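# Seat a matching bearing on the right plate's bore

## Task

Pick out a plate and a bearing that together meet the drawing's requirements (not every combination does), then rest that bearing on that plate's bore with the plate the correct side up. If at any moment a bearing touches some other plate while sitting centred on that plate's bore, the task fails. Do not disturb the press, which sits inside a transparent guard, and leave the gauge idle at the end.

## Robot and tools

Robot: two six-joint arms, left_arm and right_arm, each carrying a two-finger gripper (140 mm stroke) whose fingers can fold at a hinge if pushed. Scene frame: origin at table-top height midway between the arms, +z up, +x out over the table, left_arm toward +y. Reported hand poses (end_effector_position in metres, end_effector_quat_wxyz) are in this frame and may be a few cm off. The gripper's fingers point along its +z and close along its y; end_effector_position is the point between closed pads, fingertips about 33 mm beyond it at small gaps. A camera block juts roughly 10 cm toward the gripper's +x.

execute_actions: actions is a list holding one action (an empty list sends nothing and returns all camera images). An action may contain rows, steps, until, and a device key (gauge). rows: up to 15 rows, each lasting one control step (1/30 s). Each row is a single flat list of 18 numbers, all in [-1, 1]: left_arm's 6 joint values, then its gripper position, force_limit, speed; then the same 9 for right_arm. Joint order: shoulder pan, shoulder lift, elbow, wrist 1, wrist 2, wrist 3. Joint values are offsets, not poses: they are measured from the Joint targets in force when the action began (not from the previous row), scaled so 1.0 equals 1.481 rad for the two shoulder joints and 2.222 rad for the others. Sending the same offset in a new call moves the joint further. A request beyond a joint's range by more than 0.010 rad is refused; ranges are ±6.283 rad except the elbow at ±3.142. Gripper numbers are absolute commands: position +1 fully open, about -0.8 pads touching, -1 closes until blocked; force_limit -1 to +1 (about 14 N to 58 N at slow close); speed -1 to +1 (about 30 to 250 mm/s). To leave a gripper unchanged, repeat its last three numbers; 0 is a real command. steps: 1 to 450 control steps (default 15), at least one per row; after the last row the arm keeps heading to that row's target, so long moves need more steps. until: ends the action early when gauge fields meet conditions, e.g. {"gauge": {"state": "busy"}} or [">=", 2] comparisons for numbers. gauge commands: {"gauge": {"measure": true}} or {"gauge": {"stop": true}}. cameras: list of names (cam_low, cam_nest, cam_left_wrist, cam_right_wrist) or ["all"].

move: target is one 18-number row, or a list of up to 15 rows, laid out exactly as above; every row's joint values are offsets from the same Joint targets at the call's start. All joints move together along a joint-space path, so the hand traces a curve and nothing is avoided. speed: rad/s of the joint with the longest travel, 0.01 to 3.14, default 0.5 (one number or one per target). blend: corner rounding in rad for a list. stop_force: 4 to 120 N; an arm stops when its wrist sensor feels that much push against its motion; use a slow speed for touches, and omit it when backing off a contact. zero (with stop_force): re-zero the sensor first (default true). blocking=false returns after about 0.5 s while the move continues; then use wait or stop before new motion. The result adds a move: line such as done, off_target, moving, held or fault, with limits=held if a check cut steps.

wait: seconds 0 to 10, arms hold their last command. stop: brakes a running move. zoom_image: camera plus region [x0, y0, x1, y1] in pixels, at most 504 per side, from the latest image. show_instructions: shows the reference drawing. zero_wrist_force: arm name. read_manual: licence text. finished_scene: scene number; ends the scene irreversibly.

Results: Joint positions, velocities and Joint targets per arm (rad, rad/s); joint torques; Wrist force/torque in the hand's own axes; object_status per gripper (0 moving, 1 blocked while opening, 2 blocked while closing = something gripped, 3 reached target or pads met); position_measured in counts (3 open, about 139 at 60 mm, 230 pads meeting). Lines such as "joint command not followed" mean the anti-collision check between the arms altered commands; "joint sent to its limit" means a joint was clamped. Gauge fields: state (idle/busy), message, readings (count rises when a reading finishes, about 12 s after measure), no_1 to no_5 (mm values for the drawing's numbered requirements; 0.000 means not found). The gauge reads one round piece lying flat near its plate's centre; a plate with a bearing pressed in counts as one piece; keep everything else clear until the count rises.

Cautions: grip near the fingertip quarter of the pads for a true squeeze; deeper grips may be loose or collapse. Fingertips pushed into a surface fold easily. Contact force near 150 N or joint torque at its limit (wrist joints 51.3 N m) stops that arm for 10 s. Motors heat when holding loads or straining; at 85 °C the arm brakes. Avoid arm-to-arm contact, hard impacts, dropping parts, releasing moving parts, or anything leaving the table. Never let a bearing rest centred on the wrong plate's bore, and keep clear of the guarded press. Commands lag the arm by about 0.1 to 0.2 s, and time passes while you think.

Each tool is called after "Call:" as name(argument=value, ...) on one line, values as JSON.

Reference images:

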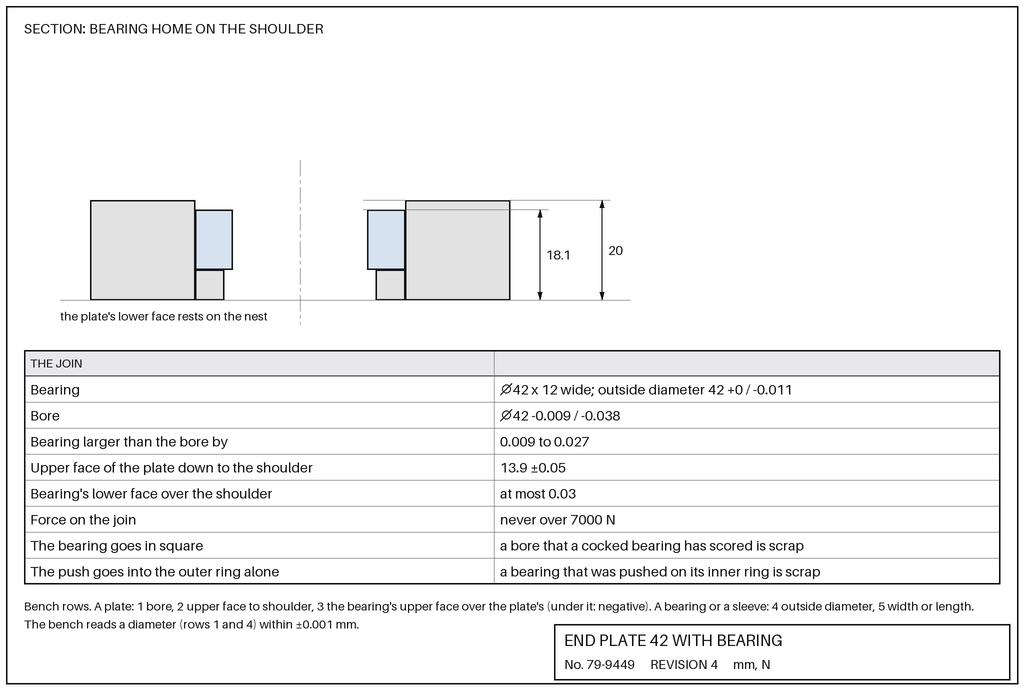

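## Session

Call:
execute_actions(actions=[])

Scene clock: 0.00 s.
left_arm: end_effector_position=(+0.4852, +0.5954, +0.3566) position_measured=3 object_status=3 end_effector_quat_wxyz=(-0.182, +0.750, +0.546, +0.325) | right_arm: end_effector_position=(+1.1291, -0.4232, +0.1184) position_measured=3 object_status=3 end_effector_quat_wxyz=(-0.101, +0.742, +0.308, +0.586)
Joint positions: left_arm=[-0.952 -2.182 2.247 -1.192 -0.928 0.78] | right_arm=[-0.083 -0.691 1.67 -3.75 -0.94 -3.59]
Joint velocities: within noise
Joint torques (N m): no reading
Wrist force (N): no reading
Wrist torque (N m): no reading
Wrist force, peak (N): no reading
Joint targets: left_arm=[-0.952 -2.182 2.247 -1.192 -0.928 0.780] | right_arm=[-0.083 -0.691 1.670 -3.750 -0.940 -3.590]
Tool commands: left_gripper/position=+1.0 left_gripper/force_limit=+1.0 left_gripper/speed=+1.0 right_gripper/position=+1.0 right_gripper/force_limit=+1.0 right_gripper/speed=+1.0
gauge: message=nothing_yet readings=0 no_1=0.000 no_2=0.000 no_3=0.000 no_4=0.000 no_5=0.000
camera_calibration:
cam_left_wrist: T_world_to_cam=[[0.942186, -0.327369, 0.0715221, -0.275455], [-0.27704, -0.881085, -0.383326, 0.792036], [0.188506, 0.34135, -0.92084, 0.212955], [0, 0, 0, 1]] pos_world=[0.438812, 0.534983, 0.519406]
cam_right_wrist: T_world_to_cam=[[0.575291, -0.790732, 0.209244, -1.00049], [-0.369091, -0.479247, -0.7963, 0.315515], [0.729939, 0.380875, -0.567559, -0.411602], [0, 0, 0, 1]] pos_world=[0.992472, -0.483141, 0.226983]

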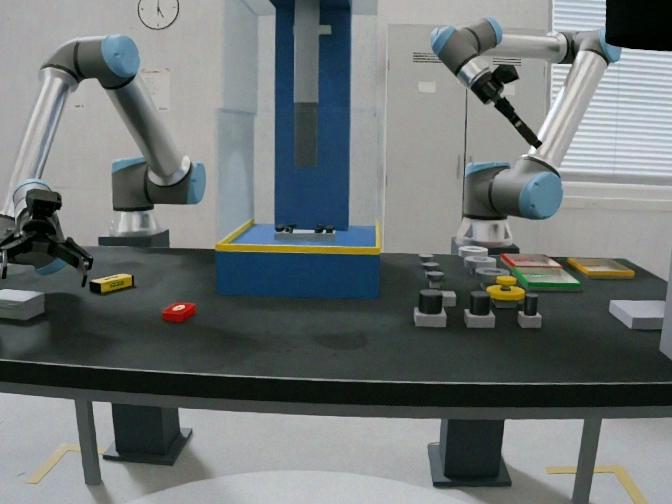

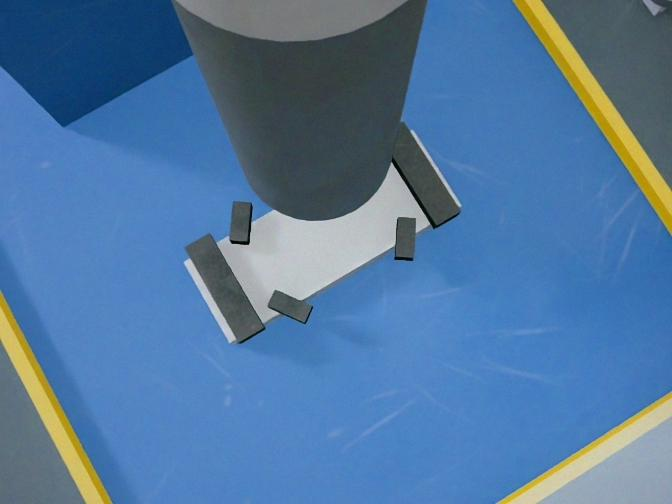

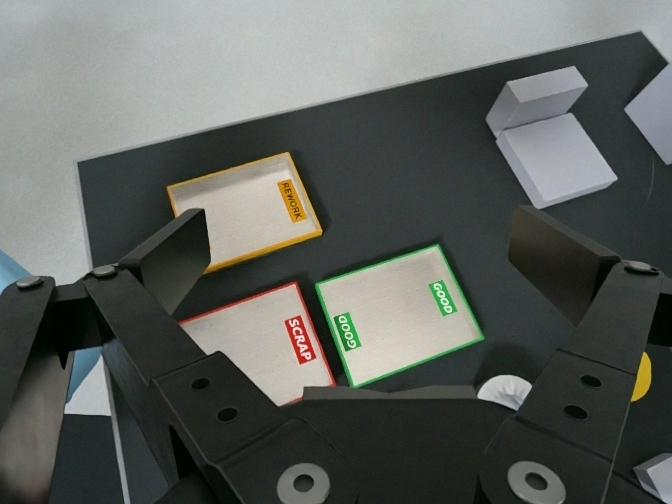

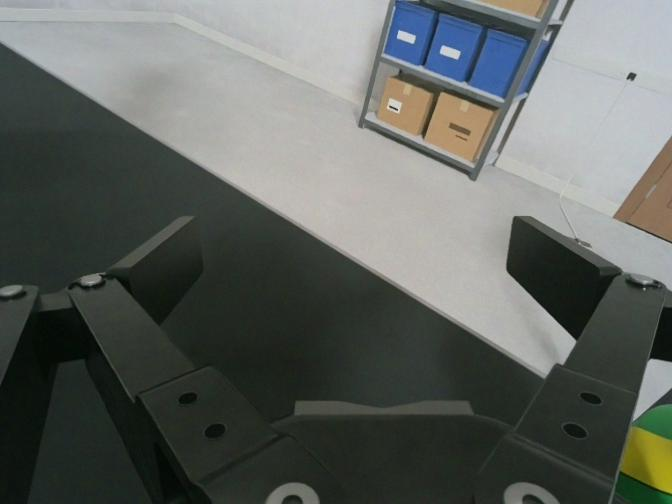

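Call:
move(target=[0.2701,0.3714,-0.1733,-0.2741,-0.2894,1,1,1,1,0,0,0,0,0,0,1,1,1], speed=1.0, cameras=["cam_left_wrist"])

Call:
zoom_image(camera="cam_left_wrist", region=[200, 60, 520, 380])

Scene clock: 19.90 s.
left_arm: end_effector_position=(+0.6905, +0.3602, +0.3302) position_measured=3 object_status=3 end_effector_quat_wxyz=(+0.000, +0.979, -0.205, +0.000) | right_arm: end_effector_position=(+1.1291, -0.4232, +0.1184) position_measured=3 object_status=3 end_effector_quat_wxyz=(-0.101, +0.742, +0.308, +0.586)
Joint positions: left_arm=[-0.552 -1.632 1.862 -1.801 -1.571 3.002] | right_arm=[-0.083 -0.691 1.67 -3.75 -0.94 -3.59]
Joint torques (N m): left_arm=[16.49 -35.1 -52.82 -8.28 -3.46 3.57] | right_arm=[-0.48 -97.91 -33.18 -4.04 0.31 -0.35]
Wrist force (N): left_arm=[0.7 0.2 -0.2] | right_arm=[0.0 0.0 -0.3]
Wrist torque (N m): left_arm=[-0.11 0.15 -0.27] | right_arm=[0.00 0.00 0.00]
Wrist force, peak (N): left_arm=[2.2 0.2 0.1] | right_arm=[0.3 -0.4 -0.1]
Joint targets: left_arm=[-0.552 -1.632 1.862 -1.801 -1.571 3.002] | right_arm=[-0.083 -0.691 1.670 -3.750 -0.940 -3.590]
gauge: message=nothing_yet readings=0 no_1=0.000 no_2=0.000 no_3=0.000 no_4=0.000 no_5=0.000
move: done
camera_calibration:
cam_left_wrist: T_world_to_cam=[[-0.401146, -0.915881, -0.015601, 0.624387], [-0.858211, 0.369823, 0.355957, 0.338285], [-0.320244, 0.156179, -0.934372, 0.652626], [0, 0, 0, 1]] pos_world=[0.74979, 0.344832, 0.499122]
Images, in order (width x height): cam_left_wrist 672x504.

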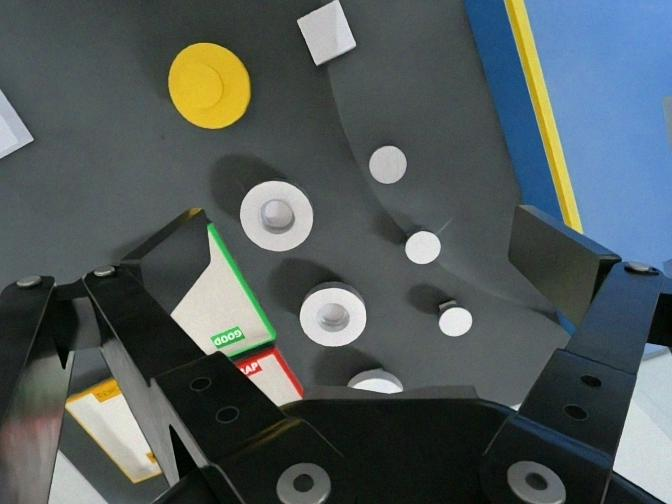

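Scaled by 1.575 from the camera's 672x504 image, which has a finer 960x720 frame.

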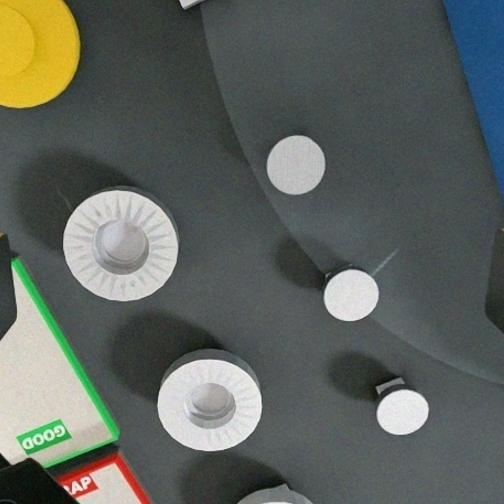

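Call:
move(target=[-0.0491,0.0845,0.1177,-0.1740,0,0.0628,0.18,-1,0,0,0,0,0,0,0,1,1,1], speed=0.8, cameras=["cam_left_wrist"])

Scene clock: 35.13 s.
left_arm: end_effector_position=(+0.6643, +0.3225, +0.1299) position_measured=107 object_status=3 end_effector_quat_wxyz=(+0.000, +0.952, -0.307, +0.000) | right_arm: end_effector_position=(+1.1291, -0.4232, +0.1184) position_measured=3 object_status=3 end_effector_quat_wxyz=(-0.101, +0.742, +0.308, +0.586)
Joint positions: left_arm=[-0.625 -1.507 2.123 -2.188 -1.571 3.142] | right_arm=[-0.083 -0.691 1.67 -3.75 -0.94 -3.59]
Joint torques (N m): left_arm=[-13.99 -38.62 -33.44 -8.58 -3.16 3.5] | right_arm=[1.74 -97.46 -32.58 -4.3 0.52 -0.52]
Wrist force (N): left_arm=[0.7 0.1 0.1] | right_arm=[0.2 -0.1 0.0]
Wrist torque (N m): left_arm=[-0.16 0.24 -0.29] | right_arm=[-0.01 -0.03 0.00]
Wrist force, peak (N): left_arm=[0.9 1.4 3.4] | right_arm=[-0.2 -0.2 -0.6]
Joint targets: left_arm=[-0.625 -1.507 2.124 -2.188 -1.571 3.142] | right_arm=[-0.083 -0.691 1.670 -3.750 -0.940 -3.590]
gauge: message=nothing_yet readings=0 no_1=0.000 no_2=0.000 no_3=0.000 no_4=0.000 no_5=0.000
move: done
camera_calibration:
cam_left_wrist: T_world_to_cam=[[-0.585202, -0.810738, -0.0155671, 0.664494], [-0.760938, 0.542419, 0.356025, 0.280696], [-0.2802, 0.220192, -0.934347, 0.415705], [0, 0, 0, 1]] pos_world=[0.718936, 0.294941, 0.298822]
Images, in order (width x height): cam_left_wrist 672x504.

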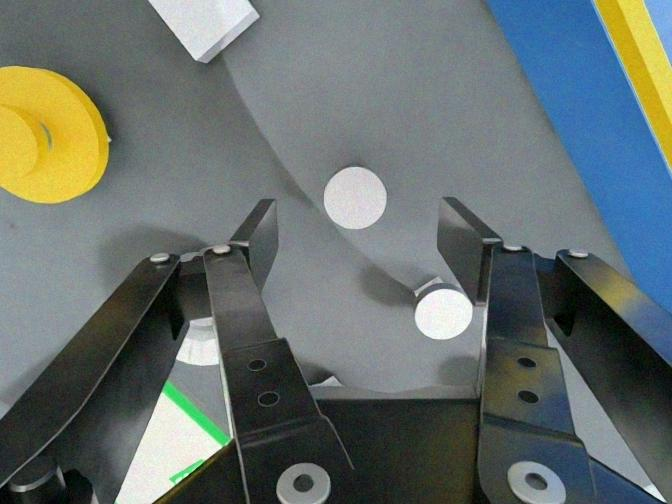

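Call:
move(target=[-0.0022,0.0642,0.0291,-0.0719,0,0,0.18,-1,0,0,0,0,0,0,0,1,1,1], speed=0.12, stop_force=12)

Call:
move(target=[[0,0,0,0,0,0,-1,-1,-1,0,0,0,0,0,0,1,1,1],[0,-0.0794,-0.0374,0.0903,0,0,-1,-1,-1,0,0,0,0,0,0,1,1,1],[0.4025,-0.0794,-0.0374,0.0903,0,0.6,-1,-1,-1,0,0,0,0,0,0,1,1,1],[0.4496,0.1870,-0.2213,0.0967,0,0.707,-1,-1,-1,0,0,0,0,0,0,1,1,1]], speed=[0.5,0.25,0.7,0.7], cameras=["cam_left_wrist"])

Scene clock: 63.70 s.
left_arm: end_effector_position=(+0.6630, +0.3209, +0.0534) position_measured=107 object_status=3 end_effector_quat_wxyz=(+0.000, +0.951, -0.309, +0.000) | right_arm: end_effector_position=(+1.1291, -0.4232, +0.1184) position_measured=3 object_status=3 end_effector_quat_wxyz=(-0.101, +0.742, +0.308, +0.586)
Joint positions: left_arm=[-0.628 -1.411 2.188 -2.348 -1.571 3.142] | right_arm=[-0.083 -0.691 1.67 -3.75 -0.94 -3.59]
Joint torques (N m): left_arm=[-14.37 -42.85 -28.79 -8.46 2.61 2.34] | right_arm=[-0.81 -97.53 -32.98 -4.75 0.4 -0.6]
Wrist force (N): left_arm=[0.8 0.6 -0.2] | right_arm=[-0.2 0.0 0.0]
Wrist torque (N m): left_arm=[0.00 0.21 -0.26] | right_arm=[0.00 0.04 -0.01]
Wrist force, peak (N): left_arm=[1.2 0.4 0.5] | right_arm=[0.3 0.2 0.4]
Joint targets: left_arm=[-0.628 -1.411 2.188 -2.348 -1.571 3.142] | right_arm=[-0.083 -0.691 1.670 -3.750 -0.940 -3.590]
gauge: message=nothing_yet readings=0 no_1=0.000 no_2=0.000 no_3=0.000 no_4=0.000 no_5=0.000
move: done

Scene clock: 70.17 s.
left_arm: end_effector_position=(+0.9102, +0.7538, +0.0998) position_measured=168 object_status=2 end_effector_quat_wxyz=(+0.000, +0.720, -0.694, +0.000) | right_arm: end_effector_position=(+1.1291, -0.4232, +0.1184) position_measured=3 object_status=3 end_effector_quat_wxyz=(-0.101, +0.742, +0.308, +0.586)
Joint positions: left_arm=[0.038 -1.135 1.697 -2.133 -1.571 4.713] | right_arm=[-0.083 -0.691 1.67 -3.75 -0.94 -3.59]
Joint torques (N m): left_arm=[16.99 -73.93 -47.42 -2.88 2.74 3.57] | right_arm=[1.51 -96.8 -33.61 -4.82 0.67 0.03]
Wrist force (N): left_arm=[0.4 0.5 1.2] | right_arm=[-0.3 -0.1 0.2]
Wrist torque (N m): left_arm=[-0.14 0.34 -0.25] | right_arm=[-0.03 0.06 0.00]
Wrist force, peak (N): left_arm=[-2.2 0.4 -9.6] | right_arm=[0.4 0.2 0.2]
Joint targets: left_arm=[0.038 -1.134 1.697 -2.133 -1.571 4.713] | right_arm=[-0.083 -0.691 1.670 -3.750 -0.940 -3.590]
gauge: message=nothing_yet readings=0 no_1=0.000 no_2=0.000 no_3=0.000 no_4=0.000 no_5=0.000
move: done
camera_calibration:
cam_left_wrist: T_world_to_cam=[[-0.999181, -0.0373904, -0.0154586, 0.951446], [-0.0404448, 0.933489, 0.356317, -0.706019], [0.00110764, 0.35665, -0.934237, 0.00261942], [0, 0, 0, 1]] pos_world=[0.92211, 0.693702, 0.268721]
Images, in order (width x height): cam_left_wrist 672x504.

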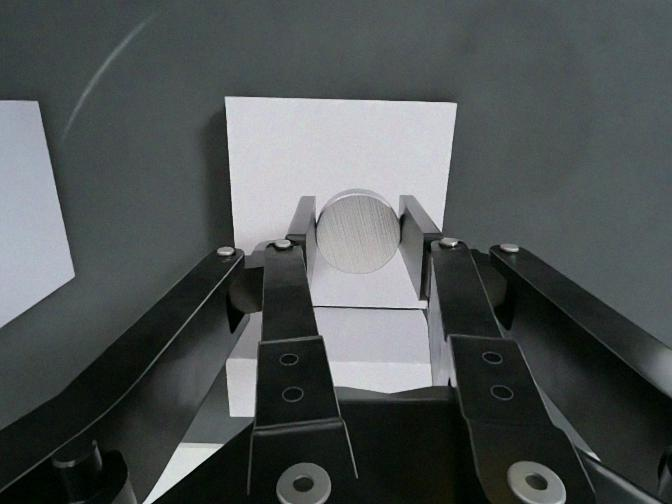

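Call:
move(target=[0,0.0316,0.0147,-0.0357,0,0,-1,-1,-1,0,0,0,0,0,0,1,1,1], speed=0.015, stop_force=6)

Call:
move(target=[[0,0,0,0,0,0,0.18,-1,-1,0,0,0,0,0,0,1,1,1],[0,-0.0269,-0.0128,0.0304,0,0,0.18,-1,-1,0,0,0,0,0,0,1,1,1],[-0.1945,-0.2868,0.1667,0.0242,0,0,0.18,-1,-1,0,0,0,0,0,0,1,1,1]], speed=[0.5,0.15,0.8])

Call:
execute_actions(actions=[{"gauge":{"measure":true},"steps":450,"until":{"gauge":{"readings":[">",0]}}}], cameras=["cam_left_wrist"])

Scene clock: 88.73 s.
left_arm: end_effector_position=(+0.9104, +0.7538, +0.0573) position_measured=168 object_status=2 end_effector_quat_wxyz=(+0.000, +0.720, -0.694, +0.000) | right_arm: end_effector_position=(+1.1291, -0.4232, +0.1184) position_measured=3 object_status=3 end_effector_quat_wxyz=(-0.101, +0.742, +0.308, +0.586)
Joint positions: left_arm=[0.038 -1.095 1.724 -2.2 -1.571 4.713] | right_arm=[-0.083 -0.691 1.67 -3.75 -0.94 -3.59]
Joint torques (N m): left_arm=[14.14 -98.72 -41.93 -1.83 2.58 3.26] | right_arm=[-1.19 -94.98 -33.66 -5.01 0.52 -0.38]
Wrist force (N): left_arm=[0.8 -0.4 -3.0] | right_arm=[-0.2 0.0 -0.2]
Wrist torque (N m): left_arm=[0.02 0.24 -0.27] | right_arm=[0.00 0.04 -0.01]
Wrist force, peak (N): left_arm=[1.9 11.3 -25.8] | right_arm=[-0.5 0.2 0.1]
Joint targets: left_arm=[0.038 -1.095 1.724 -2.200 -1.571 4.713] | right_arm=[-0.083 -0.691 1.670 -3.750 -0.940 -3.590]
gauge: message=nothing_yet readings=0 no_1=0.000 no_2=0.000 no_3=0.000 no_4=0.000 no_5=0.000
move: contact (left_arm); left_arm: the wrist 1 is farthest, 0.013 rad from its target

Scene clock: 92.23 s.
left_arm: end_effector_position=(+0.7097, +0.5597, +0.1503) position_measured=107 object_status=3 end_effector_quat_wxyz=(+0.000, -0.613, +0.790, +0.000) | right_arm: end_effector_position=(+1.1291, -0.4232, +0.1184) position_measured=3 object_status=3 end_effector_quat_wxyz=(-0.101, +0.742, +0.308, +0.586)
Joint positions: left_arm=[-0.25 -1.52 2.094 -2.146 -1.571 4.713] | right_arm=[-0.083 -0.691 1.67 -3.75 -0.94 -3.59]
Joint torques (N m): left_arm=[-14.4 -64.67 -33.87 -8.12 2.56 3.18] | right_arm=[0.27 -96.35 -34.2 -5.28 0.48 -0.23]
Wrist force (N): left_arm=[0.9 1.0 0.1] | right_arm=[0.1 -0.1 -0.2]
Wrist torque (N m): left_arm=[-0.04 0.16 -0.24] | right_arm=[-0.02 -0.02 0.00]
Wrist force, peak (N): left_arm=[4.9 4.1 -0.2] | right_arm=[0.4 0.0 -0.3]
Joint targets: left_arm=[-0.250 -1.520 2.095 -2.146 -1.571 4.713] | right_arm=[-0.083 -0.691 1.670 -3.750 -0.940 -3.590]
gauge: message=nothing_yet readings=0 no_1=0.000 no_2=0.000 no_3=0.000 no_4=0.000 no_5=0.000
move: done

Scene clock: 104.43 s.
left_arm: end_effector_position=(+0.7096, +0.5596, +0.1504) position_measured=107 object_status=3 end_effector_quat_wxyz=(+0.000, -0.613, +0.790, +0.000) | right_arm: end_effector_position=(+1.1291, -0.4232, +0.1184) position_measured=3 object_status=3 end_effector_quat_wxyz=(-0.101, +0.742, +0.308, +0.586)
Joint positions: left_arm=[-0.25 -1.52 2.095 -2.146 -1.571 4.713] | right_arm=[-0.083 -0.691 1.67 -3.75 -0.94 -3.59]
Joint torques (N m): left_arm=[-14.76 -64.56 -34.44 -8.28 2.71 3.22] | right_arm=[-1.51 -96.96 -34.36 -5.28 0.57 -0.29]
Wrist force (N): left_arm=[1.0 0.9 0.1] | right_arm=[0.1 0.0 -0.1]
Wrist torque (N m): left_arm=[-0.06 0.13 -0.24] | right_arm=[-0.01 -0.04 0.00]
Wrist force, peak (N): left_arm=[1.1 1.2 -0.3] | right_arm=[0.5 0.1 0.1]
Joint targets: left_arm=[-0.250 -1.520 2.095 -2.146 -1.571 4.713] | right_arm=[-0.083 -0.691 1.670 -3.750 -0.940 -3.590]
Tool commands: left_gripper/position=+0.18 left_gripper/force_limit=-1.0 left_gripper/speed=-1.0 right_gripper/position=+1.0 right_gripper/force_limit=+1.0 right_gripper/speed=+1.0
gauge: message=measure_taken readings=1 no_1=0.000 no_2=0.000 no_3=0.000 no_4=41.998 no_5=12.000
camera_calibration:
cam_left_wrist: T_world_to_cam=[[-0.968606, 0.248094, -0.0158946, 0.563094], [0.226344, 0.90652, 0.356356, -0.725147], [0.102818, 0.341571, -0.934215, 0.0556201], [0, 0, 0, 1]] pos_world=[0.70383, 0.498662, 0.319322]
Images, in order (width x height): cam_left_wrist 672x504.

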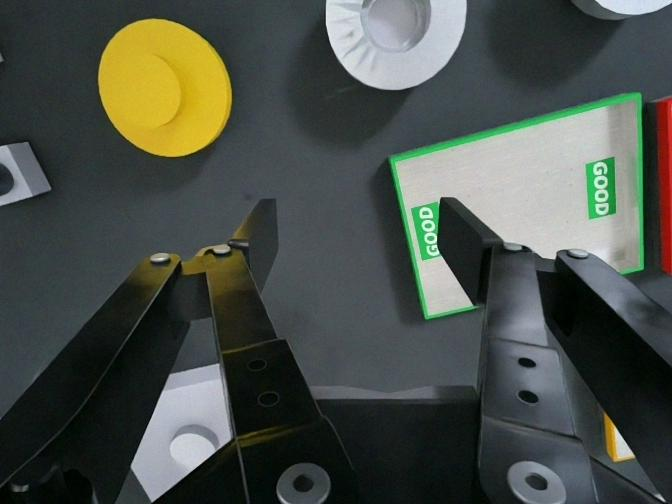

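Call:
move(target=[[0.1945,0.2599,-0.1795,0.0062,0,0,0.18,-1,-1,0,0,0,0,0,0,1,1,1],[0.1945,0.2868,-0.1667,-0.0242,0,0,0.18,-1,-1,0,0,0,0,0,0,1,1,1]], speed=[0.8,0.1])

Call:
move(target=[[0,0,0,0,0,0,-1,-1,-1,0,0,0,0,0,0,1,1,1],[0,-0.0269,-0.0128,0.0304,0,0,-1,-1,-1,0,0,0,0,0,0,1,1,1],[-0.1492,-0.1752,0.1274,-0.0110,0,0,-1,-1,-1,0,0,0,0,0,0,1,1,1]], speed=[0.5,0.15,0.7])

Call:
move(target=[0,0.0612,0.0230,-0.0638,0,0,-1,-1,-1,0,0,0,0,0,0,1,1,1], speed=0.02, stop_force=6, cameras=["cam_left_wrist"])

Scene clock: 124.90 s.
left_arm: end_effector_position=(+0.9104, +0.7538, +0.0575) position_measured=107 object_status=3 end_effector_quat_wxyz=(+0.000, +0.720, -0.694, +0.000) | right_arm: end_effector_position=(+1.1291, -0.4232, +0.1184) position_measured=3 object_status=3 end_effector_quat_wxyz=(-0.101, +0.742, +0.308, +0.586)
Joint positions: left_arm=[0.038 -1.095 1.724 -2.2 -1.571 4.713] | right_arm=[-0.083 -0.691 1.67 -3.75 -0.94 -3.59]
Joint torques (N m): left_arm=[16.7 -75.5 -33.66 -8.28 2.8 2.95] | right_arm=[-0.69 -96.83 -35.72 -5.74 0.45 -0.17]
Wrist force (N): left_arm=[0.5 0.4 0.7] | right_arm=[0.1 -0.1 0.2]
Wrist torque (N m): left_arm=[-0.11 0.32 -0.28] | right_arm=[-0.01 -0.02 -0.01]
Wrist force, peak (N): left_arm=[4.4 3.8 -0.1] | right_arm=[0.0 -0.5 -0.3]
Joint targets: left_arm=[0.038 -1.095 1.724 -2.200 -1.571 4.713] | right_arm=[-0.083 -0.691 1.670 -3.750 -0.940 -3.590]
gauge: message=measure_taken readings=1 no_1=0.000 no_2=0.000 no_3=0.000 no_4=41.998 no_5=12.000
move: done

Scene clock: 128.33 s.
left_arm: end_effector_position=(+0.7808, +0.5899, +0.1005) position_measured=168 object_status=2 end_effector_quat_wxyz=(+0.000, -0.639, +0.769, +0.000) | right_arm: end_effector_position=(+1.1291, -0.4232, +0.1184) position_measured=3 object_status=3 end_effector_quat_wxyz=(-0.101, +0.742, +0.308, +0.586)
Joint positions: left_arm=[-0.183 -1.354 2.007 -2.224 -1.571 4.713] | right_arm=[-0.083 -0.691 1.67 -3.75 -0.94 -3.59]
Joint torques (N m): left_arm=[-13.85 -78.33 -32.34 -8.33 2.89 3.14] | right_arm=[-0.28 -97.04 -35.52 -5.72 0.94 -0.69]
Wrist force (N): left_arm=[0.9 0.8 1.3] | right_arm=[0.0 -0.3 0.0]
Wrist torque (N m): left_arm=[-0.01 0.20 -0.23] | right_arm=[-0.07 0.00 0.00]
Wrist force, peak (N): left_arm=[0.9 3.7 -7.5] | right_arm=[-0.1 -0.3 -0.3]
Joint targets: left_arm=[-0.183 -1.354 2.007 -2.224 -1.571 4.713] | right_arm=[-0.083 -0.691 1.670 -3.750 -0.940 -3.590]
gauge: message=measure_taken readings=1 no_1=0.000 no_2=0.000 no_3=0.000 no_4=41.998 no_5=12.000
move: done

Scene clock: 136.07 s.
left_arm: end_effector_position=(+0.7811, +0.5898, +0.0322) position_measured=168 object_status=2 end_effector_quat_wxyz=(+0.000, -0.639, +0.769, +0.000) | right_arm: end_effector_position=(+1.1291, -0.4232, +0.1184) position_measured=3 object_status=3 end_effector_quat_wxyz=(-0.101, +0.742, +0.308, +0.586)
Joint positions: left_arm=[-0.183 -1.272 2.054 -2.353 -1.571 4.713] | right_arm=[-0.083 -0.691 1.67 -3.75 -0.94 -3.59]
Joint torques (N m): left_arm=[-14.33 -80.73 -38.69 -2.32 2.95 3.14] | right_arm=[-0.62 -96.49 -34.66 -5.63 0.59 -0.55]
Wrist force (N): left_arm=[0.2 0.1 -1.1] | right_arm=[-0.1 -0.1 -0.2]
Wrist torque (N m): left_arm=[0.07 0.25 -0.20] | right_arm=[-0.03 0.02 -0.01]
Wrist force, peak (N): left_arm=[2.0 14.2 -37.4] | right_arm=[-0.3 -0.3 0.3]
Joint targets: left_arm=[-0.183 -1.272 2.054 -2.353 -1.571 4.713] | right_arm=[-0.083 -0.691 1.670 -3.750 -0.940 -3.590]
gauge: message=measure_taken readings=1 no_1=0.000 no_2=0.000 no_3=0.000 no_4=41.998 no_5=12.000
move: contact (left_arm); left_arm: the wrist 1 is farthest, 0.013 rad from its target
camera_calibration:
cam_left_wrist: T_world_to_cam=[[-0.983054, 0.182606, -0.0161185, 0.673024], [0.16499, 0.919673, 0.356341, -0.686357], [0.0798938, 0.347643, -0.934217, -0.058127], [0, 0, 0, 1]] pos_world=[0.779505, 0.528534, 0.201122]
Images, in order (width x height): cam_left_wrist 672x504.

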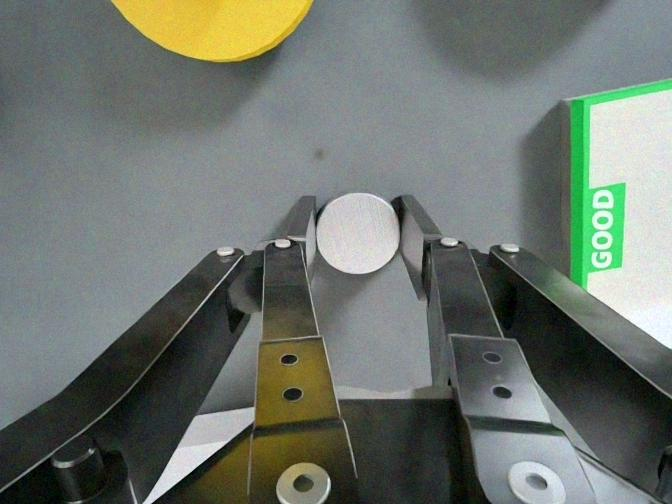

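Call:
move(target=[[0,0,0,0,0,0,0.1,-1,-1,0,0,0,0,0,0,1,1,1],[0,-0.0556,-0.0207,0.0580,0,0,0.1,-1,-1,0,0,0,0,0,0,1,1,1],[-0.1675,-0.1919,0.0644,0.0635,0,0,0.57,0.3,0,0,0,0,0,0,0,1,1,1]], speed=[0.5,0.2,0.7], cameras=["cam_left_wrist"])

Scene clock: 157.13 s.
left_arm: end_effector_position=(+0.6614, +0.4598, +0.1204) position_measured=57 object_status=0 end_effector_quat_wxyz=(+0.000, -0.539, +0.842, +0.000) | right_arm: end_effector_position=(+1.1291, -0.4232, +0.1184) position_measured=3 object_status=3 end_effector_quat_wxyz=(-0.101, +0.742, +0.308, +0.586)
Joint positions: left_arm=[-0.431 -1.556 2.197 -2.212 -1.571 4.713] | right_arm=[-0.083 -0.691 1.67 -3.75 -0.94 -3.59]
Joint torques (N m): left_arm=[-15.12 -59.57 -32.65 -2.99 1.74 3.27] | right_arm=[-0.66 -97.19 -36.17 -6.09 0.46 -0.11]
Wrist force (N): left_arm=[1.1 0.8 0.0] | right_arm=[-0.1 0.2 0.1]
Wrist torque (N m): left_arm=[-0.04 0.13 -0.32] | right_arm=[0.05 0.02 -0.01]
Wrist force, peak (N): left_arm=[5.4 2.5 -0.6] | right_arm=[0.5 0.2 0.0]
Joint targets: left_arm=[-0.431 -1.556 2.197 -2.212 -1.571 4.713] | right_arm=[-0.083 -0.691 1.670 -3.750 -0.940 -3.590]
gauge: message=measure_taken readings=1 no_1=0.000 no_2=0.000 no_3=0.000 no_4=41.998 no_5=12.000
move: done
camera_calibration:
cam_left_wrist: T_world_to_cam=[[-0.908115, 0.418408, -0.0162034, 0.422511], [0.385732, 0.850995, 0.356396, -0.692997], [0.162908, 0.317398, -0.934195, 0.0379955], [0, 0, 0, 1]] pos_world=[0.644809, 0.400895, 0.289322]
Images, in order (width x height): cam_left_wrist 672x504.

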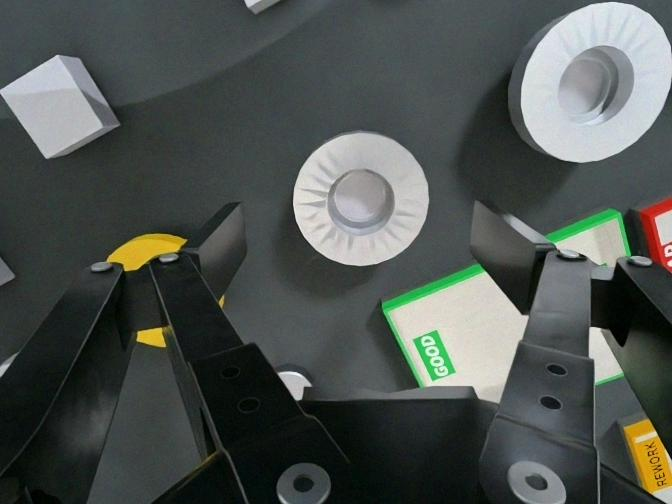

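Call:
move(target=[0,0.0622,0.0260,-0.0674,0,0,0.57,0.3,0,0,0,0,0,0,0,1,1,1], speed=0.12, stop_force=12)

Call:
move(target=[[0,0,0,0,0,0,-1,0.3,-1,0,0,0,0,0,0,1,1,1],[0,-0.0852,-0.0394,0.0962,0,0,-1,0.3,-1,0,0,0,0,0,0,1,1,1],[0.2696,-0.0852,-0.0394,0.0962,0,0,-1,0.3,-1,0,0,0,0,0,0,1,1,1],[0.3167,0.2223,-0.2513,0.1031,0,0,-1,0.3,-1,0,0,0,0,0,0,1,1,1]], speed=[0.5,0.25,0.6,0.6], cameras=["cam_left_wrist"])

Scene clock: 186.87 s.
left_arm: end_effector_position=(+0.6616, +0.4598, +0.0523) position_measured=57 object_status=3 end_effector_quat_wxyz=(+0.000, -0.539, +0.842, +0.000) | right_arm: end_effector_position=(+1.1291, -0.4232, +0.1184) position_measured=3 object_status=3 end_effector_quat_wxyz=(-0.101, +0.742, +0.308, +0.586)
Joint positions: left_arm=[-0.431 -1.464 2.254 -2.362 -1.571 4.713] | right_arm=[-0.083 -0.691 1.67 -3.75 -0.94 -3.59]
Joint torques (N m): left_arm=[-12.6 -36.25 -28.73 -8.19 -2.59 3.1] | right_arm=[-0.69 -96.04 -36.49 -6.08 0.58 -0.53]
Wrist force (N): left_arm=[0.8 0.9 -0.5] | right_arm=[-0.1 -0.1 0.1]
Wrist torque (N m): left_arm=[-0.02 0.22 -0.30] | right_arm=[-0.02 0.04 -0.01]
Wrist force, peak (N): left_arm=[1.3 1.2 -0.3] | right_arm=[0.1 0.4 0.4]
Joint targets: left_arm=[-0.431 -1.464 2.254 -2.362 -1.571 4.713] | right_arm=[-0.083 -0.691 1.670 -3.750 -0.940 -3.590]
gauge: message=measure_taken readings=1 no_1=0.000 no_2=0.000 no_3=0.000 no_4=41.998 no_5=12.000
move: done

Scene clock: 192.33 s.
left_arm: end_effector_position=(+0.9104, +0.7538, +0.1005) position_measured=105 object_status=2 end_effector_quat_wxyz=(+0.000, +0.720, -0.694, +0.000) | right_arm: end_effector_position=(+1.1291, -0.4232, +0.1184) position_measured=3 object_status=3 end_effector_quat_wxyz=(-0.101, +0.742, +0.308, +0.586)
Joint positions: left_arm=[0.038 -1.135 1.696 -2.133 -1.571 4.713] | right_arm=[-0.083 -0.691 1.67 -3.75 -0.94 -3.59]
Joint torques (N m): left_arm=[16.95 -75.77 -48.76 -3.02 -2.66 3.23] | right_arm=[-1.09 -96.99 -37.25 -6.09 0.42 -0.47]
Wrist force (N): left_arm=[0.6 0.8 2.8] | right_arm=[0.3 0.0 -0.2]
Wrist torque (N m): left_arm=[-0.08 0.30 -0.25] | right_arm=[-0.01 -0.07 -0.01]
Wrist force, peak (N): left_arm=[2.3 10.2 -25.8] | right_arm=[0.4 -0.3 -0.1]
Joint targets: left_arm=[0.038 -1.135 1.696 -2.133 -1.571 4.713] | right_arm=[-0.083 -0.691 1.670 -3.750 -0.940 -3.590]
gauge: message=measure_taken readings=1 no_1=0.000 no_2=0.000 no_3=0.000 no_4=41.998 no_5=12.000
move: done
camera_calibration:
cam_left_wrist: T_world_to_cam=[[-0.999172, -0.0373649, -0.01609, 0.951703], [-0.0406461, 0.93349, 0.356291, -0.706072], [0.00170709, 0.35665, -0.934236, 0.00272093], [0, 0, 0, 1]] pos_world=[0.922212, 0.693702, 0.269422]
Images, in order (width x height): cam_left_wrist 672x504.

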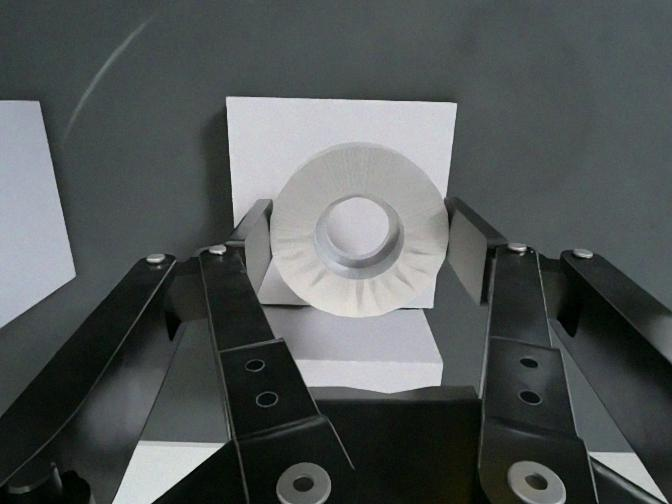

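Call:
move(target=[0,0.0349,0.0160,-0.0392,0,0,-1,0.3,-1,0,0,0,0,0,0,1,1,1], speed=0.015, stop_force=6)

Call:
move(target=[[0,0,0,0,0,0,0.57,0.3,-1,0,0,0,0,0,0,1,1,1],[0,-0.0284,-0.0130,0.0319,0,0,0.57,0.3,-1,0,0,0,0,0,0,1,1,1],[-0.1945,-0.2883,0.1665,0.0257,0,0,0.57,0.3,-1,0,0,0,0,0,0,1,1,1]], speed=[0.5,0.15,0.8])

Call:
execute_actions(actions=[{"gauge":{"measure":true},"steps":450,"until":{"gauge":{"readings":[">",1]}}}])

Scene clock: 210.90 s.
left_arm: end_effector_position=(+0.9108, +0.7539, +0.0558) position_measured=105 object_status=2 end_effector_quat_wxyz=(+0.000, +0.720, -0.694, +0.000) | right_arm: end_effector_position=(+1.1291, -0.4232, +0.1184) position_measured=3 object_status=3 end_effector_quat_wxyz=(-0.101, +0.742, +0.308, +0.586)
Joint positions: left_arm=[0.038 -1.093 1.725 -2.203 -1.571 4.713] | right_arm=[-0.083 -0.691 1.67 -3.75 -0.94 -3.59]
Joint torques (N m): left_arm=[14.55 -99.42 -43.83 -2.6 -2.26 3.41] | right_arm=[-1.99 -96.64 -37.97 -6.29 0.71 -0.43]
Wrist force (N): left_arm=[0.7 0.8 -1.2] | right_arm=[-0.1 -0.2 0.0]
Wrist torque (N m): left_arm=[0.10 0.32 -0.26] | right_arm=[-0.04 0.01 -0.01]
Wrist force, peak (N): left_arm=[2.1 13.2 -23.8] | right_arm=[0.6 0.1 0.0]
Joint targets: left_arm=[0.038 -1.093 1.725 -2.203 -1.571 4.713] | right_arm=[-0.083 -0.691 1.670 -3.750 -0.940 -3.590]
gauge: message=measure_taken readings=1 no_1=0.000 no_2=0.000 no_3=0.000 no_4=41.998 no_5=12.000
move: contact (left_arm); left_arm: the wrist 1 is farthest, 0.017 rad from its target

Scene clock: 214.20 s.
left_arm: end_effector_position=(+0.7095, +0.5597, +0.1504) position_measured=57 object_status=3 end_effector_quat_wxyz=(+0.000, -0.613, +0.790, +0.000) | right_arm: end_effector_position=(+1.1291, -0.4232, +0.1184) position_measured=3 object_status=3 end_effector_quat_wxyz=(-0.101, +0.742, +0.308, +0.586)
Joint positions: left_arm=[-0.25 -1.52 2.095 -2.146 -1.571 4.713] | right_arm=[-0.083 -0.691 1.67 -3.75 -0.94 -3.59]
Joint torques (N m): left_arm=[-15.06 -65.1 -34.14 -8.23 -2.27 3.38] | right_arm=[0.96 -97.48 -36.66 -6.11 0.51 -0.38]
Wrist force (N): left_arm=[1.0 0.8 -0.1] | right_arm=[0.0 0.0 0.0]
Wrist torque (N m): left_arm=[-0.09 0.14 -0.24] | right_arm=[0.01 0.00 0.00]
Wrist force, peak (N): left_arm=[5.2 4.3 0.1] | right_arm=[0.4 -0.1 -0.1]
Joint targets: left_arm=[-0.250 -1.520 2.095 -2.146 -1.571 4.713] | right_arm=[-0.083 -0.691 1.670 -3.750 -0.940 -3.590]
gauge: message=measure_taken readings=1 no_1=0.000 no_2=0.000 no_3=0.000 no_4=41.998 no_5=12.000
move: done

Scene clock: 226.40 s.
left_arm: end_effector_position=(+0.7094, +0.5597, +0.1505) position_measured=57 object_status=3 end_effector_quat_wxyz=(+0.000, -0.613, +0.790, +0.000) | right_arm: end_effector_position=(+1.1291, -0.4232, +0.1184) position_measured=3 object_status=3 end_effector_quat_wxyz=(-0.101, +0.742, +0.308, +0.586)
Joint positions: left_arm=[-0.25 -1.52 2.095 -2.146 -1.571 4.713] | right_arm=[-0.083 -0.691 1.67 -3.75 -0.94 -3.59]
Joint torques (N m): left_arm=[-14.42 -64.88 -34.44 -7.99 -2.21 3.39] | right_arm=[-0.71 -99.09 -37.66 -6.14 0.53 -0.49]
Wrist force (N): left_arm=[1.1 0.8 0.1] | right_arm=[0.1 -0.1 0.0]
Wrist torque (N m): left_arm=[-0.08 0.12 -0.24] | right_arm=[-0.03 -0.04 -0.01]
Wrist force, peak (N): left_arm=[1.2 1.2 0.1] | right_arm=[0.1 -0.5 0.0]
Joint targets: left_arm=[-0.250 -1.520 2.095 -2.146 -1.571 4.713] | right_arm=[-0.083 -0.691 1.670 -3.750 -0.940 -3.590]
Tool commands: left_gripper/position=+0.57 left_gripper/force_limit=+0.3 left_gripper/speed=-1.0 right_gripper/position=+1.0 right_gripper/force_limit=+1.0 right_gripper/speed=+1.0
gauge: message=measure_taken readings=2 no_1=41.953 no_2=13.899 no_3=0.000 no_4=0.000 no_5=0.000

Call:
move(target=[[0.1945,0.2599,-0.1795,0.0062,0,0,0.57,0.3,-1,0,0,0,0,0,0,1,1,1],[0.1945,0.2883,-0.1665,-0.0257,0,0,0.57,0.3,-1,0,0,0,0,0,0,1,1,1]], speed=[0.8,0.1])

Call:
move(target=[[0,0,0,0,0,0,-1,0.3,-1,0,0,0,0,0,0,1,1,1],[0,-0.0284,-0.0130,0.0319,0,0,-1,0.3,-1,0,0,0,0,0,0,1,1,1],[-0.0471,-0.3358,0.1991,0.0248,0,0,-1,0.3,-1,0,0,0,0,0,0,1,1,1],[-0.3167,-0.3358,0.1991,0.0248,0,0,-1,0.3,-1,0,0,0,0,0,0,1,1,1]], speed=[0.5,0.15,0.7,0.5])

Call:
move(target=[0,0.0912,0.0414,-0.1022,0,0,-1,0.3,-1,0,0,0,0,0,0,1,1,1], speed=0.03, stop_force=6, cameras=["cam_left_wrist"])

Scene clock: 247.60 s.
left_arm: end_effector_position=(+0.9108, +0.7539, +0.0559) position_measured=57 object_status=3 end_effector_quat_wxyz=(+0.000, +0.720, -0.694, +0.000) | right_arm: end_effector_position=(+1.1291, -0.4232, +0.1184) position_measured=3 object_status=3 end_effector_quat_wxyz=(-0.101, +0.742, +0.308, +0.586)
Joint positions: left_arm=[0.038 -1.093 1.725 -2.203 -1.571 4.713] | right_arm=[-0.083 -0.691 1.67 -3.75 -0.94 -3.59]
Joint torques (N m): left_arm=[15.69 -75.51 -32.9 -8.36 -2.19 3.43] | right_arm=[-1.64 -95.79 -38.41 -5.92 0.66 -0.42]
Wrist force (N): left_arm=[0.4 0.8 0.8] | right_arm=[0.2 -0.1 0.0]
Wrist torque (N m): left_arm=[-0.04 0.35 -0.28] | right_arm=[-0.02 -0.04 -0.01]
Wrist force, peak (N): left_arm=[4.5 3.9 -0.5] | right_arm=[-0.3 -0.5 0.2]
Joint targets: left_arm=[0.038 -1.093 1.725 -2.203 -1.571 4.713] | right_arm=[-0.083 -0.691 1.670 -3.750 -0.940 -3.590]
gauge: message=measure_taken readings=2 no_1=41.953 no_2=13.899 no_3=0.000 no_4=0.000 no_5=0.000
move: done

Scene clock: 252.60 s.
left_arm: end_effector_position=(+0.6612, +0.4601, +0.1501) position_measured=105 object_status=2 end_effector_quat_wxyz=(+0.000, -0.539, +0.842, +0.000) | right_arm: end_effector_position=(+1.1291, -0.4232, +0.1184) position_measured=3 object_status=3 end_effector_quat_wxyz=(-0.101, +0.742, +0.308, +0.586)
Joint positions: left_arm=[-0.431 -1.591 2.167 -2.148 -1.571 4.713] | right_arm=[-0.083 -0.691 1.67 -3.75 -0.94 -3.59]
Joint torques (N m): left_arm=[-14.16 -60.08 -36.1 -7.79 -2.05 3.38] | right_arm=[0.03 -97.72 -38.26 -6.08 0.77 -0.14]
Wrist force (N): left_arm=[1.1 1.0 2.3] | right_arm=[0.2 0.0 0.2]
Wrist torque (N m): left_arm=[0.01 0.11 -0.26] | right_arm=[-0.01 -0.03 -0.01]
Wrist force, peak (N): left_arm=[2.0 9.1 -18.5] | right_arm=[0.4 -0.3 0.1]
Joint targets: left_arm=[-0.431 -1.591 2.167 -2.148 -1.571 4.713] | right_arm=[-0.083 -0.691 1.670 -3.750 -0.940 -3.590]
gauge: message=measure_taken readings=2 no_1=41.953 no_2=13.899 no_3=0.000 no_4=0.000 no_5=0.000
move: done

Scene clock: 260.93 s.
left_arm: end_effector_position=(+0.6620, +0.4596, +0.0529) position_measured=105 object_status=2 end_effector_quat_wxyz=(+0.000, -0.539, +0.842, +0.000) | right_arm: end_effector_position=(+1.1291, -0.4232, +0.1184) position_measured=3 object_status=3 end_effector_quat_wxyz=(-0.101, +0.742, +0.308, +0.586)
Joint positions: left_arm=[-0.431 -1.464 2.253 -2.36 -1.571 4.713] | right_arm=[-0.083 -0.691 1.67 -3.75 -0.94 -3.59]
Joint torques (N m): left_arm=[-12.73 -63.39 -38.66 -3.3 -2.07 3.13] | right_arm=[-0.06 -97.7 -38.66 -6 0.65 -0.32]
Wrist force (N): left_arm=[0.7 0.3 -0.6] | right_arm=[0.0 -0.1 0.0]
Wrist torque (N m): left_arm=[-0.04 0.23 -0.30] | right_arm=[-0.01 0.01 -0.01]
Wrist force, peak (N): left_arm=[2.8 18.8 -52.9] | right_arm=[0.4 -0.2 0.3]
Joint targets: left_arm=[-0.431 -1.464 2.253 -2.360 -1.571 4.713] | right_arm=[-0.083 -0.691 1.670 -3.750 -0.940 -3.590]
gauge: message=measure_taken readings=2 no_1=41.953 no_2=13.899 no_3=0.000 no_4=0.000 no_5=0.000
move: contact (left_arm); left_arm: the wrist 1 is farthest, 0.015 rad from its target
camera_calibration:
cam_left_wrist: T_world_to_cam=[[-0.908096, 0.418462, -0.0158443, 0.421973], [0.385907, 0.850941, 0.356336, -0.668994], [0.162596, 0.317473, -0.934223, -0.0248879], [0, 0, 0, 1]] pos_world=[0.645408, 0.400595, 0.221822]
Images, in order (width x height): cam_left_wrist 672x504.

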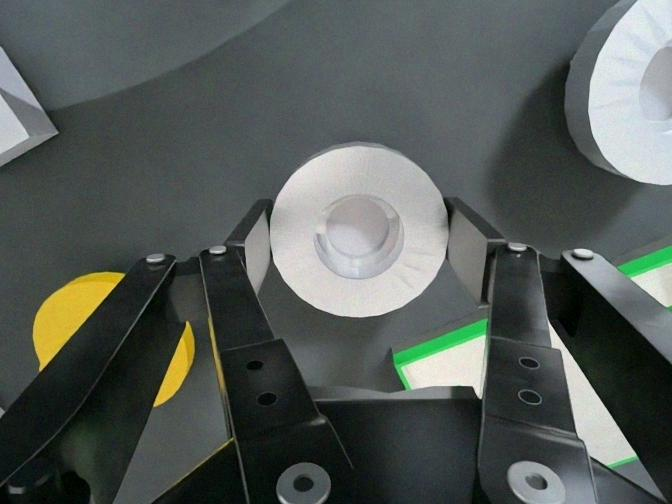

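Call:
move(target=[[0,0,0,0,0,0,0.57,0.3,-1,0,0,0,0,0,0,1,1,1],[0,-0.0853,-0.0386,0.0955,0,0,0.57,0.3,-1,0,0,0,0,0,0,1,1,1],[-0.1030,-0.2462,0.0781,0.0861,0,0,0.57,0.3,-1,0,0,0,0,0,0,1,1,1]], speed=[0.5,0.25,0.6], cameras=["cam_left_wrist"])

Scene clock: 287.80 s.
left_arm: end_effector_position=(+0.5150, +0.4521, +0.1200) position_measured=57 object_status=3 end_effector_quat_wxyz=(+0.000, -0.474, +0.881, +0.000) | right_arm: end_effector_position=(+1.1291, -0.4232, +0.1184) position_measured=3 object_status=3 end_effector_quat_wxyz=(-0.101, +0.742, +0.308, +0.586)
Joint positions: left_arm=[-0.584 -1.829 2.427 -2.169 -1.571 4.713] | right_arm=[-0.083 -0.691 1.67 -3.75 -0.94 -3.59]
Joint torques (N m): left_arm=[-14.54 -37.33 -34.64 -8.23 -2.22 3.33] | right_arm=[0.27 -97.68 -39.35 -6.15 0.66 -0.47]
Wrist force (N): left_arm=[0.7 0.8 -0.3] | right_arm=[0.2 -0.2 0.1]
Wrist torque (N m): left_arm=[-0.03 0.23 -0.24] | right_arm=[-0.05 -0.05 -0.01]
Wrist force, peak (N): left_arm=[2.6 3.7 0.7] | right_arm=[0.5 -0.3 0.3]
Joint targets: left_arm=[-0.584 -1.829 2.427 -2.169 -1.571 4.713] | right_arm=[-0.083 -0.691 1.670 -3.750 -0.940 -3.590]
gauge: message=measure_taken readings=2 no_1=41.953 no_2=13.899 no_3=0.000 no_4=0.000 no_5=0.000
move: done
camera_calibration:
cam_left_wrist: T_world_to_cam=[[-0.833996, 0.551545, -0.0157599, 0.194308], [0.510714, 0.782437, 0.35632, -0.663065], [0.208858, 0.289121, -0.934231, 0.0530879], [0, 0, 0, 1]] pos_world=[0.4896, 0.396288, 0.288922]
Images, in order (width x height): cam_left_wrist 672x504.

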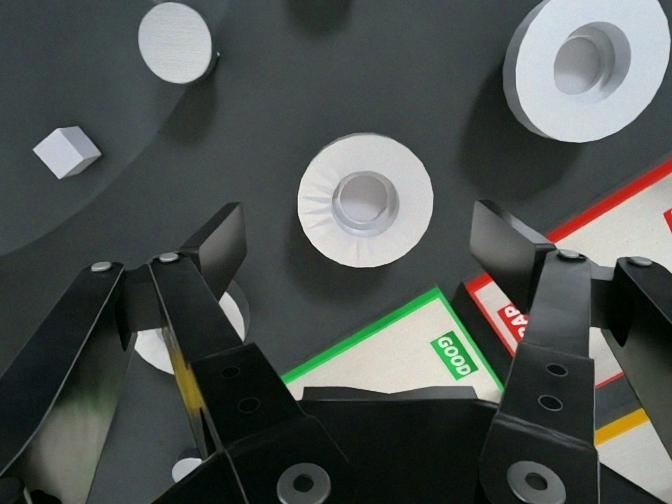

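Call:
move(target=[0,0.0724,0.0348,-0.0831,0,0,0.57,0.3,0,0,0,0,0,0,0,1,1,1], speed=0.12, stop_force=12)

Call:
move(target=[[0,0,0,0,0,0,-1,0.3,-1,0,0,0,0,0,0,1,1,1],[0,-0.1028,-0.0496,0.1181,0,0,-1,0.3,-1,0,0,0,0,0,0,1,1,1],[0.3725,-0.1028,-0.0496,0.1181,0,0,-1,0.3,-1,0,0,0,0,0,0,1,1,1],[0.4196,0.3961,-0.3634,0.0994,0,0,-1,0.3,-1,0,0,0,0,0,0,1,1,1]], speed=[0.5,0.25,0.6,0.6], cameras=["cam_left_wrist"])

Scene clock: 327.87 s.
left_arm: end_effector_position=(+0.5126, +0.4536, +0.0520) position_measured=57 object_status=3 end_effector_quat_wxyz=(+0.000, -0.474, +0.881, +0.000) | right_arm: end_effector_position=(+1.1291, -0.4232, +0.1184) position_measured=3 object_status=3 end_effector_quat_wxyz=(-0.101, +0.742, +0.308, +0.586)
Joint positions: left_arm=[-0.584 -1.722 2.504 -2.353 -1.571 4.713] | right_arm=[-0.083 -0.691 1.67 -3.75 -0.94 -3.59]
Joint torques (N m): left_arm=[-12.96 -13.78 -28.99 -8.15 -2.63 3.53] | right_arm=[-2.19 -97.91 -40.1 -5.86 0.6 -0.1]
Wrist force (N): left_arm=[0.2 1.2 -0.5] | right_arm=[0.0 -0.1 0.3]
Wrist torque (N m): left_arm=[0.06 0.32 -0.30] | right_arm=[-0.03 0.02 -0.01]
Wrist force, peak (N): left_arm=[1.1 1.0 -0.5] | right_arm=[0.3 0.0 0.5]
Joint targets: left_arm=[-0.584 -1.722 2.504 -2.353 -1.571 4.713] | right_arm=[-0.083 -0.691 1.670 -3.750 -0.940 -3.590]
gauge: message=measure_taken readings=2 no_1=41.953 no_2=13.899 no_3=0.000 no_4=0.000 no_5=0.000
move: done

Scene clock: 334.17 s.
left_arm: end_effector_position=(+0.9101, +0.7537, +0.1004) position_measured=105 object_status=2 end_effector_quat_wxyz=(+0.000, +0.720, -0.694, +0.000) | right_arm: end_effector_position=(+1.1291, -0.4232, +0.1184) position_measured=3 object_status=3 end_effector_quat_wxyz=(-0.101, +0.742, +0.308, +0.586)
Joint positions: left_arm=[0.038 -1.135 1.697 -2.132 -1.571 4.713] | right_arm=[-0.083 -0.691 1.67 -3.75 -0.94 -3.59]
Joint torques (N m): left_arm=[15.74 -77.25 -48.27 -8.48 -2.86 3.74] | right_arm=[-1.32 -96.3 -40.57 -5.79 0.56 -0.28]
Wrist force (N): left_arm=[0.4 0.9 2.8] | right_arm=[0.0 -0.1 0.0]
Wrist torque (N m): left_arm=[-0.07 0.32 -0.25] | right_arm=[-0.03 0.00 -0.01]
Wrist force, peak (N): left_arm=[1.7 10.5 -25.3] | right_arm=[0.3 -0.5 -0.2]
Joint targets: left_arm=[0.038 -1.135 1.697 -2.132 -1.571 4.713] | right_arm=[-0.083 -0.691 1.670 -3.750 -0.940 -3.590]
gauge: message=measure_taken readings=2 no_1=41.953 no_2=13.899 no_3=0.000 no_4=0.000 no_5=0.000
move: done
camera_calibration:
cam_left_wrist: T_world_to_cam=[[-0.999185, -0.0371908, -0.0157036, 0.951284], [-0.0403457, 0.933498, 0.356307, -0.706237], [0.00140789, 0.35665, -0.934237, 0.00293944], [0, 0, 0, 1]] pos_world=[0.92201, 0.693601, 0.269322]
Images, in order (width x height): cam_left_wrist 672x504.

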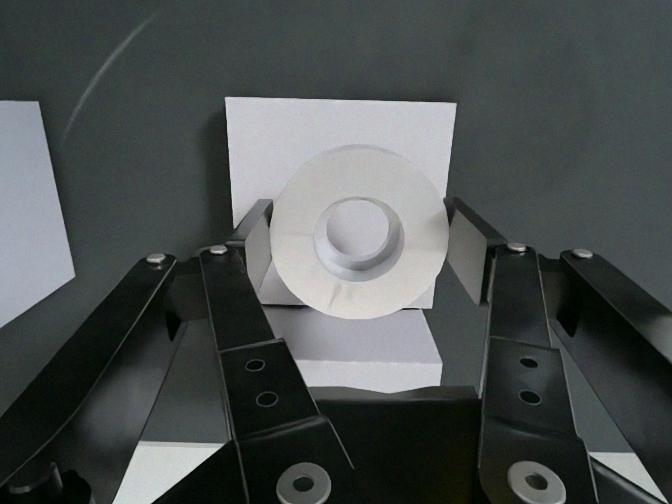

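Call:
move(target=[0,0.0349,0.0160,-0.0392,0,0,-1,0.3,-1,0,0,0,0,0,0,1,1,1], speed=0.015, stop_force=6)

Call:
move(target=[[0,0,0,0,0,0,0.57,0.3,-1,0,0,0,0,0,0,1,1,1],[0,-0.0284,-0.0130,0.0319,0,0,0.57,0.3,-1,0,0,0,0,0,0,1,1,1],[-0.1945,-0.2883,0.1665,0.0257,0,0,0.57,0.3,-1,0,0,0,0,0,0,1,1,1]], speed=[0.5,0.15,0.8])

Call:
execute_actions(actions=[{"gauge":{"measure":true},"steps":450,"until":{"gauge":{"readings":[">",2]}}}])

Scene clock: 358.43 s.
left_arm: end_effector_position=(+0.9105, +0.7537, +0.0554) position_measured=105 object_status=2 end_effector_quat_wxyz=(+0.000, +0.720, -0.694, +0.000) | right_arm: end_effector_position=(+1.1291, -0.4232, +0.1184) position_measured=3 object_status=3 end_effector_quat_wxyz=(-0.101, +0.742, +0.308, +0.586)
Joint positions: left_arm=[0.038 -1.093 1.725 -2.203 -1.571 4.713] | right_arm=[-0.083 -0.691 1.67 -3.75 -0.94 -3.59]
Joint torques (N m): left_arm=[13.6 -101.68 -44.37 -2.51 -2.86 3.09] | right_arm=[1.1 -96.88 -41.69 -5.52 0.66 -0.23]
Wrist force (N): left_arm=[0.4 -0.6 1.1] | right_arm=[0.1 0.1 0.1]
Wrist torque (N m): left_arm=[-0.04 0.34 -0.27] | right_arm=[0.03 -0.01 -0.01]
Wrist force, peak (N): left_arm=[2.1 13.3 -20.7] | right_arm=[0.4 0.1 0.5]
Joint targets: left_arm=[0.038 -1.093 1.725 -2.203 -1.571 4.713] | right_arm=[-0.083 -0.691 1.670 -3.750 -0.940 -3.590]
gauge: message=measure_taken readings=2 no_1=41.953 no_2=13.899 no_3=0.000 no_4=0.000 no_5=0.000
move: contact (left_arm); left_arm: the wrist 1 is farthest, 0.016 rad from its target

Scene clock: 361.73 s.
left_arm: end_effector_position=(+0.7092, +0.5597, +0.1501) position_measured=57 object_status=3 end_effector_quat_wxyz=(+0.000, -0.613, +0.790, +0.000) | right_arm: end_effector_position=(+1.1291, -0.4232, +0.1184) position_measured=3 object_status=3 end_effector_quat_wxyz=(-0.101, +0.742, +0.308, +0.586)
Joint positions: left_arm=[-0.25 -1.52 2.095 -2.146 -1.571 4.713] | right_arm=[-0.083 -0.691 1.67 -3.75 -0.94 -3.59]
Joint torques (N m): left_arm=[-13.51 -63.51 -34.66 -8.27 -2.9 3.08] | right_arm=[-0.44 -99.29 -41.31 -5.87 0.79 0.07]
Wrist force (N): left_arm=[1.0 0.9 -0.1] | right_arm=[-0.2 0.1 0.2]
Wrist torque (N m): left_arm=[-0.08 0.14 -0.24] | right_arm=[0.03 0.06 -0.01]
Wrist force, peak (N): left_arm=[5.2 4.0 -0.1] | right_arm=[-0.2 -0.3 0.4]
Joint targets: left_arm=[-0.250 -1.520 2.095 -2.146 -1.571 4.713] | right_arm=[-0.083 -0.691 1.670 -3.750 -0.940 -3.590]
gauge: message=measure_taken readings=2 no_1=41.953 no_2=13.899 no_3=0.000 no_4=0.000 no_5=0.000
move: done

Scene clock: 373.93 s.
left_arm: end_effector_position=(+0.7091, +0.5596, +0.1501) position_measured=57 object_status=3 end_effector_quat_wxyz=(+0.000, -0.613, +0.790, +0.000) | right_arm: end_effector_position=(+1.1291, -0.4232, +0.1184) position_measured=3 object_status=3 end_effector_quat_wxyz=(-0.101, +0.742, +0.308, +0.586)
Joint positions: left_arm=[-0.25 -1.52 2.095 -2.146 -1.571 4.713] | right_arm=[-0.083 -0.691 1.67 -3.75 -0.94 -3.59]
Joint torques (N m): left_arm=[-13.98 -65.55 -34.4 -7.99 -2.86 2.67] | right_arm=[-0.96 -98.09 -41.49 -6.03 0.47 -0.26]
Wrist force (N): left_arm=[0.9 0.9 0.0] | right_arm=[0.1 -0.2 0.0]
Wrist torque (N m): left_arm=[-0.07 0.16 -0.24] | right_arm=[-0.04 0.00 -0.01]
Wrist force, peak (N): left_arm=[1.3 1.0 0.2] | right_arm=[0.5 0.0 0.3]
Joint targets: left_arm=[-0.250 -1.520 2.095 -2.146 -1.571 4.713] | right_arm=[-0.083 -0.691 1.670 -3.750 -0.940 -3.590]
Tool commands: left_gripper/position=+0.57 left_gripper/force_limit=+0.3 left_gripper/speed=-1.0 right_gripper/position=+1.0 right_gripper/force_limit=+1.0 right_gripper/speed=+1.0
gauge: message=measure_taken readings=3 no_1=41.984 no_2=13.900 no_3=0.000 no_4=0.000 no_5=0.000


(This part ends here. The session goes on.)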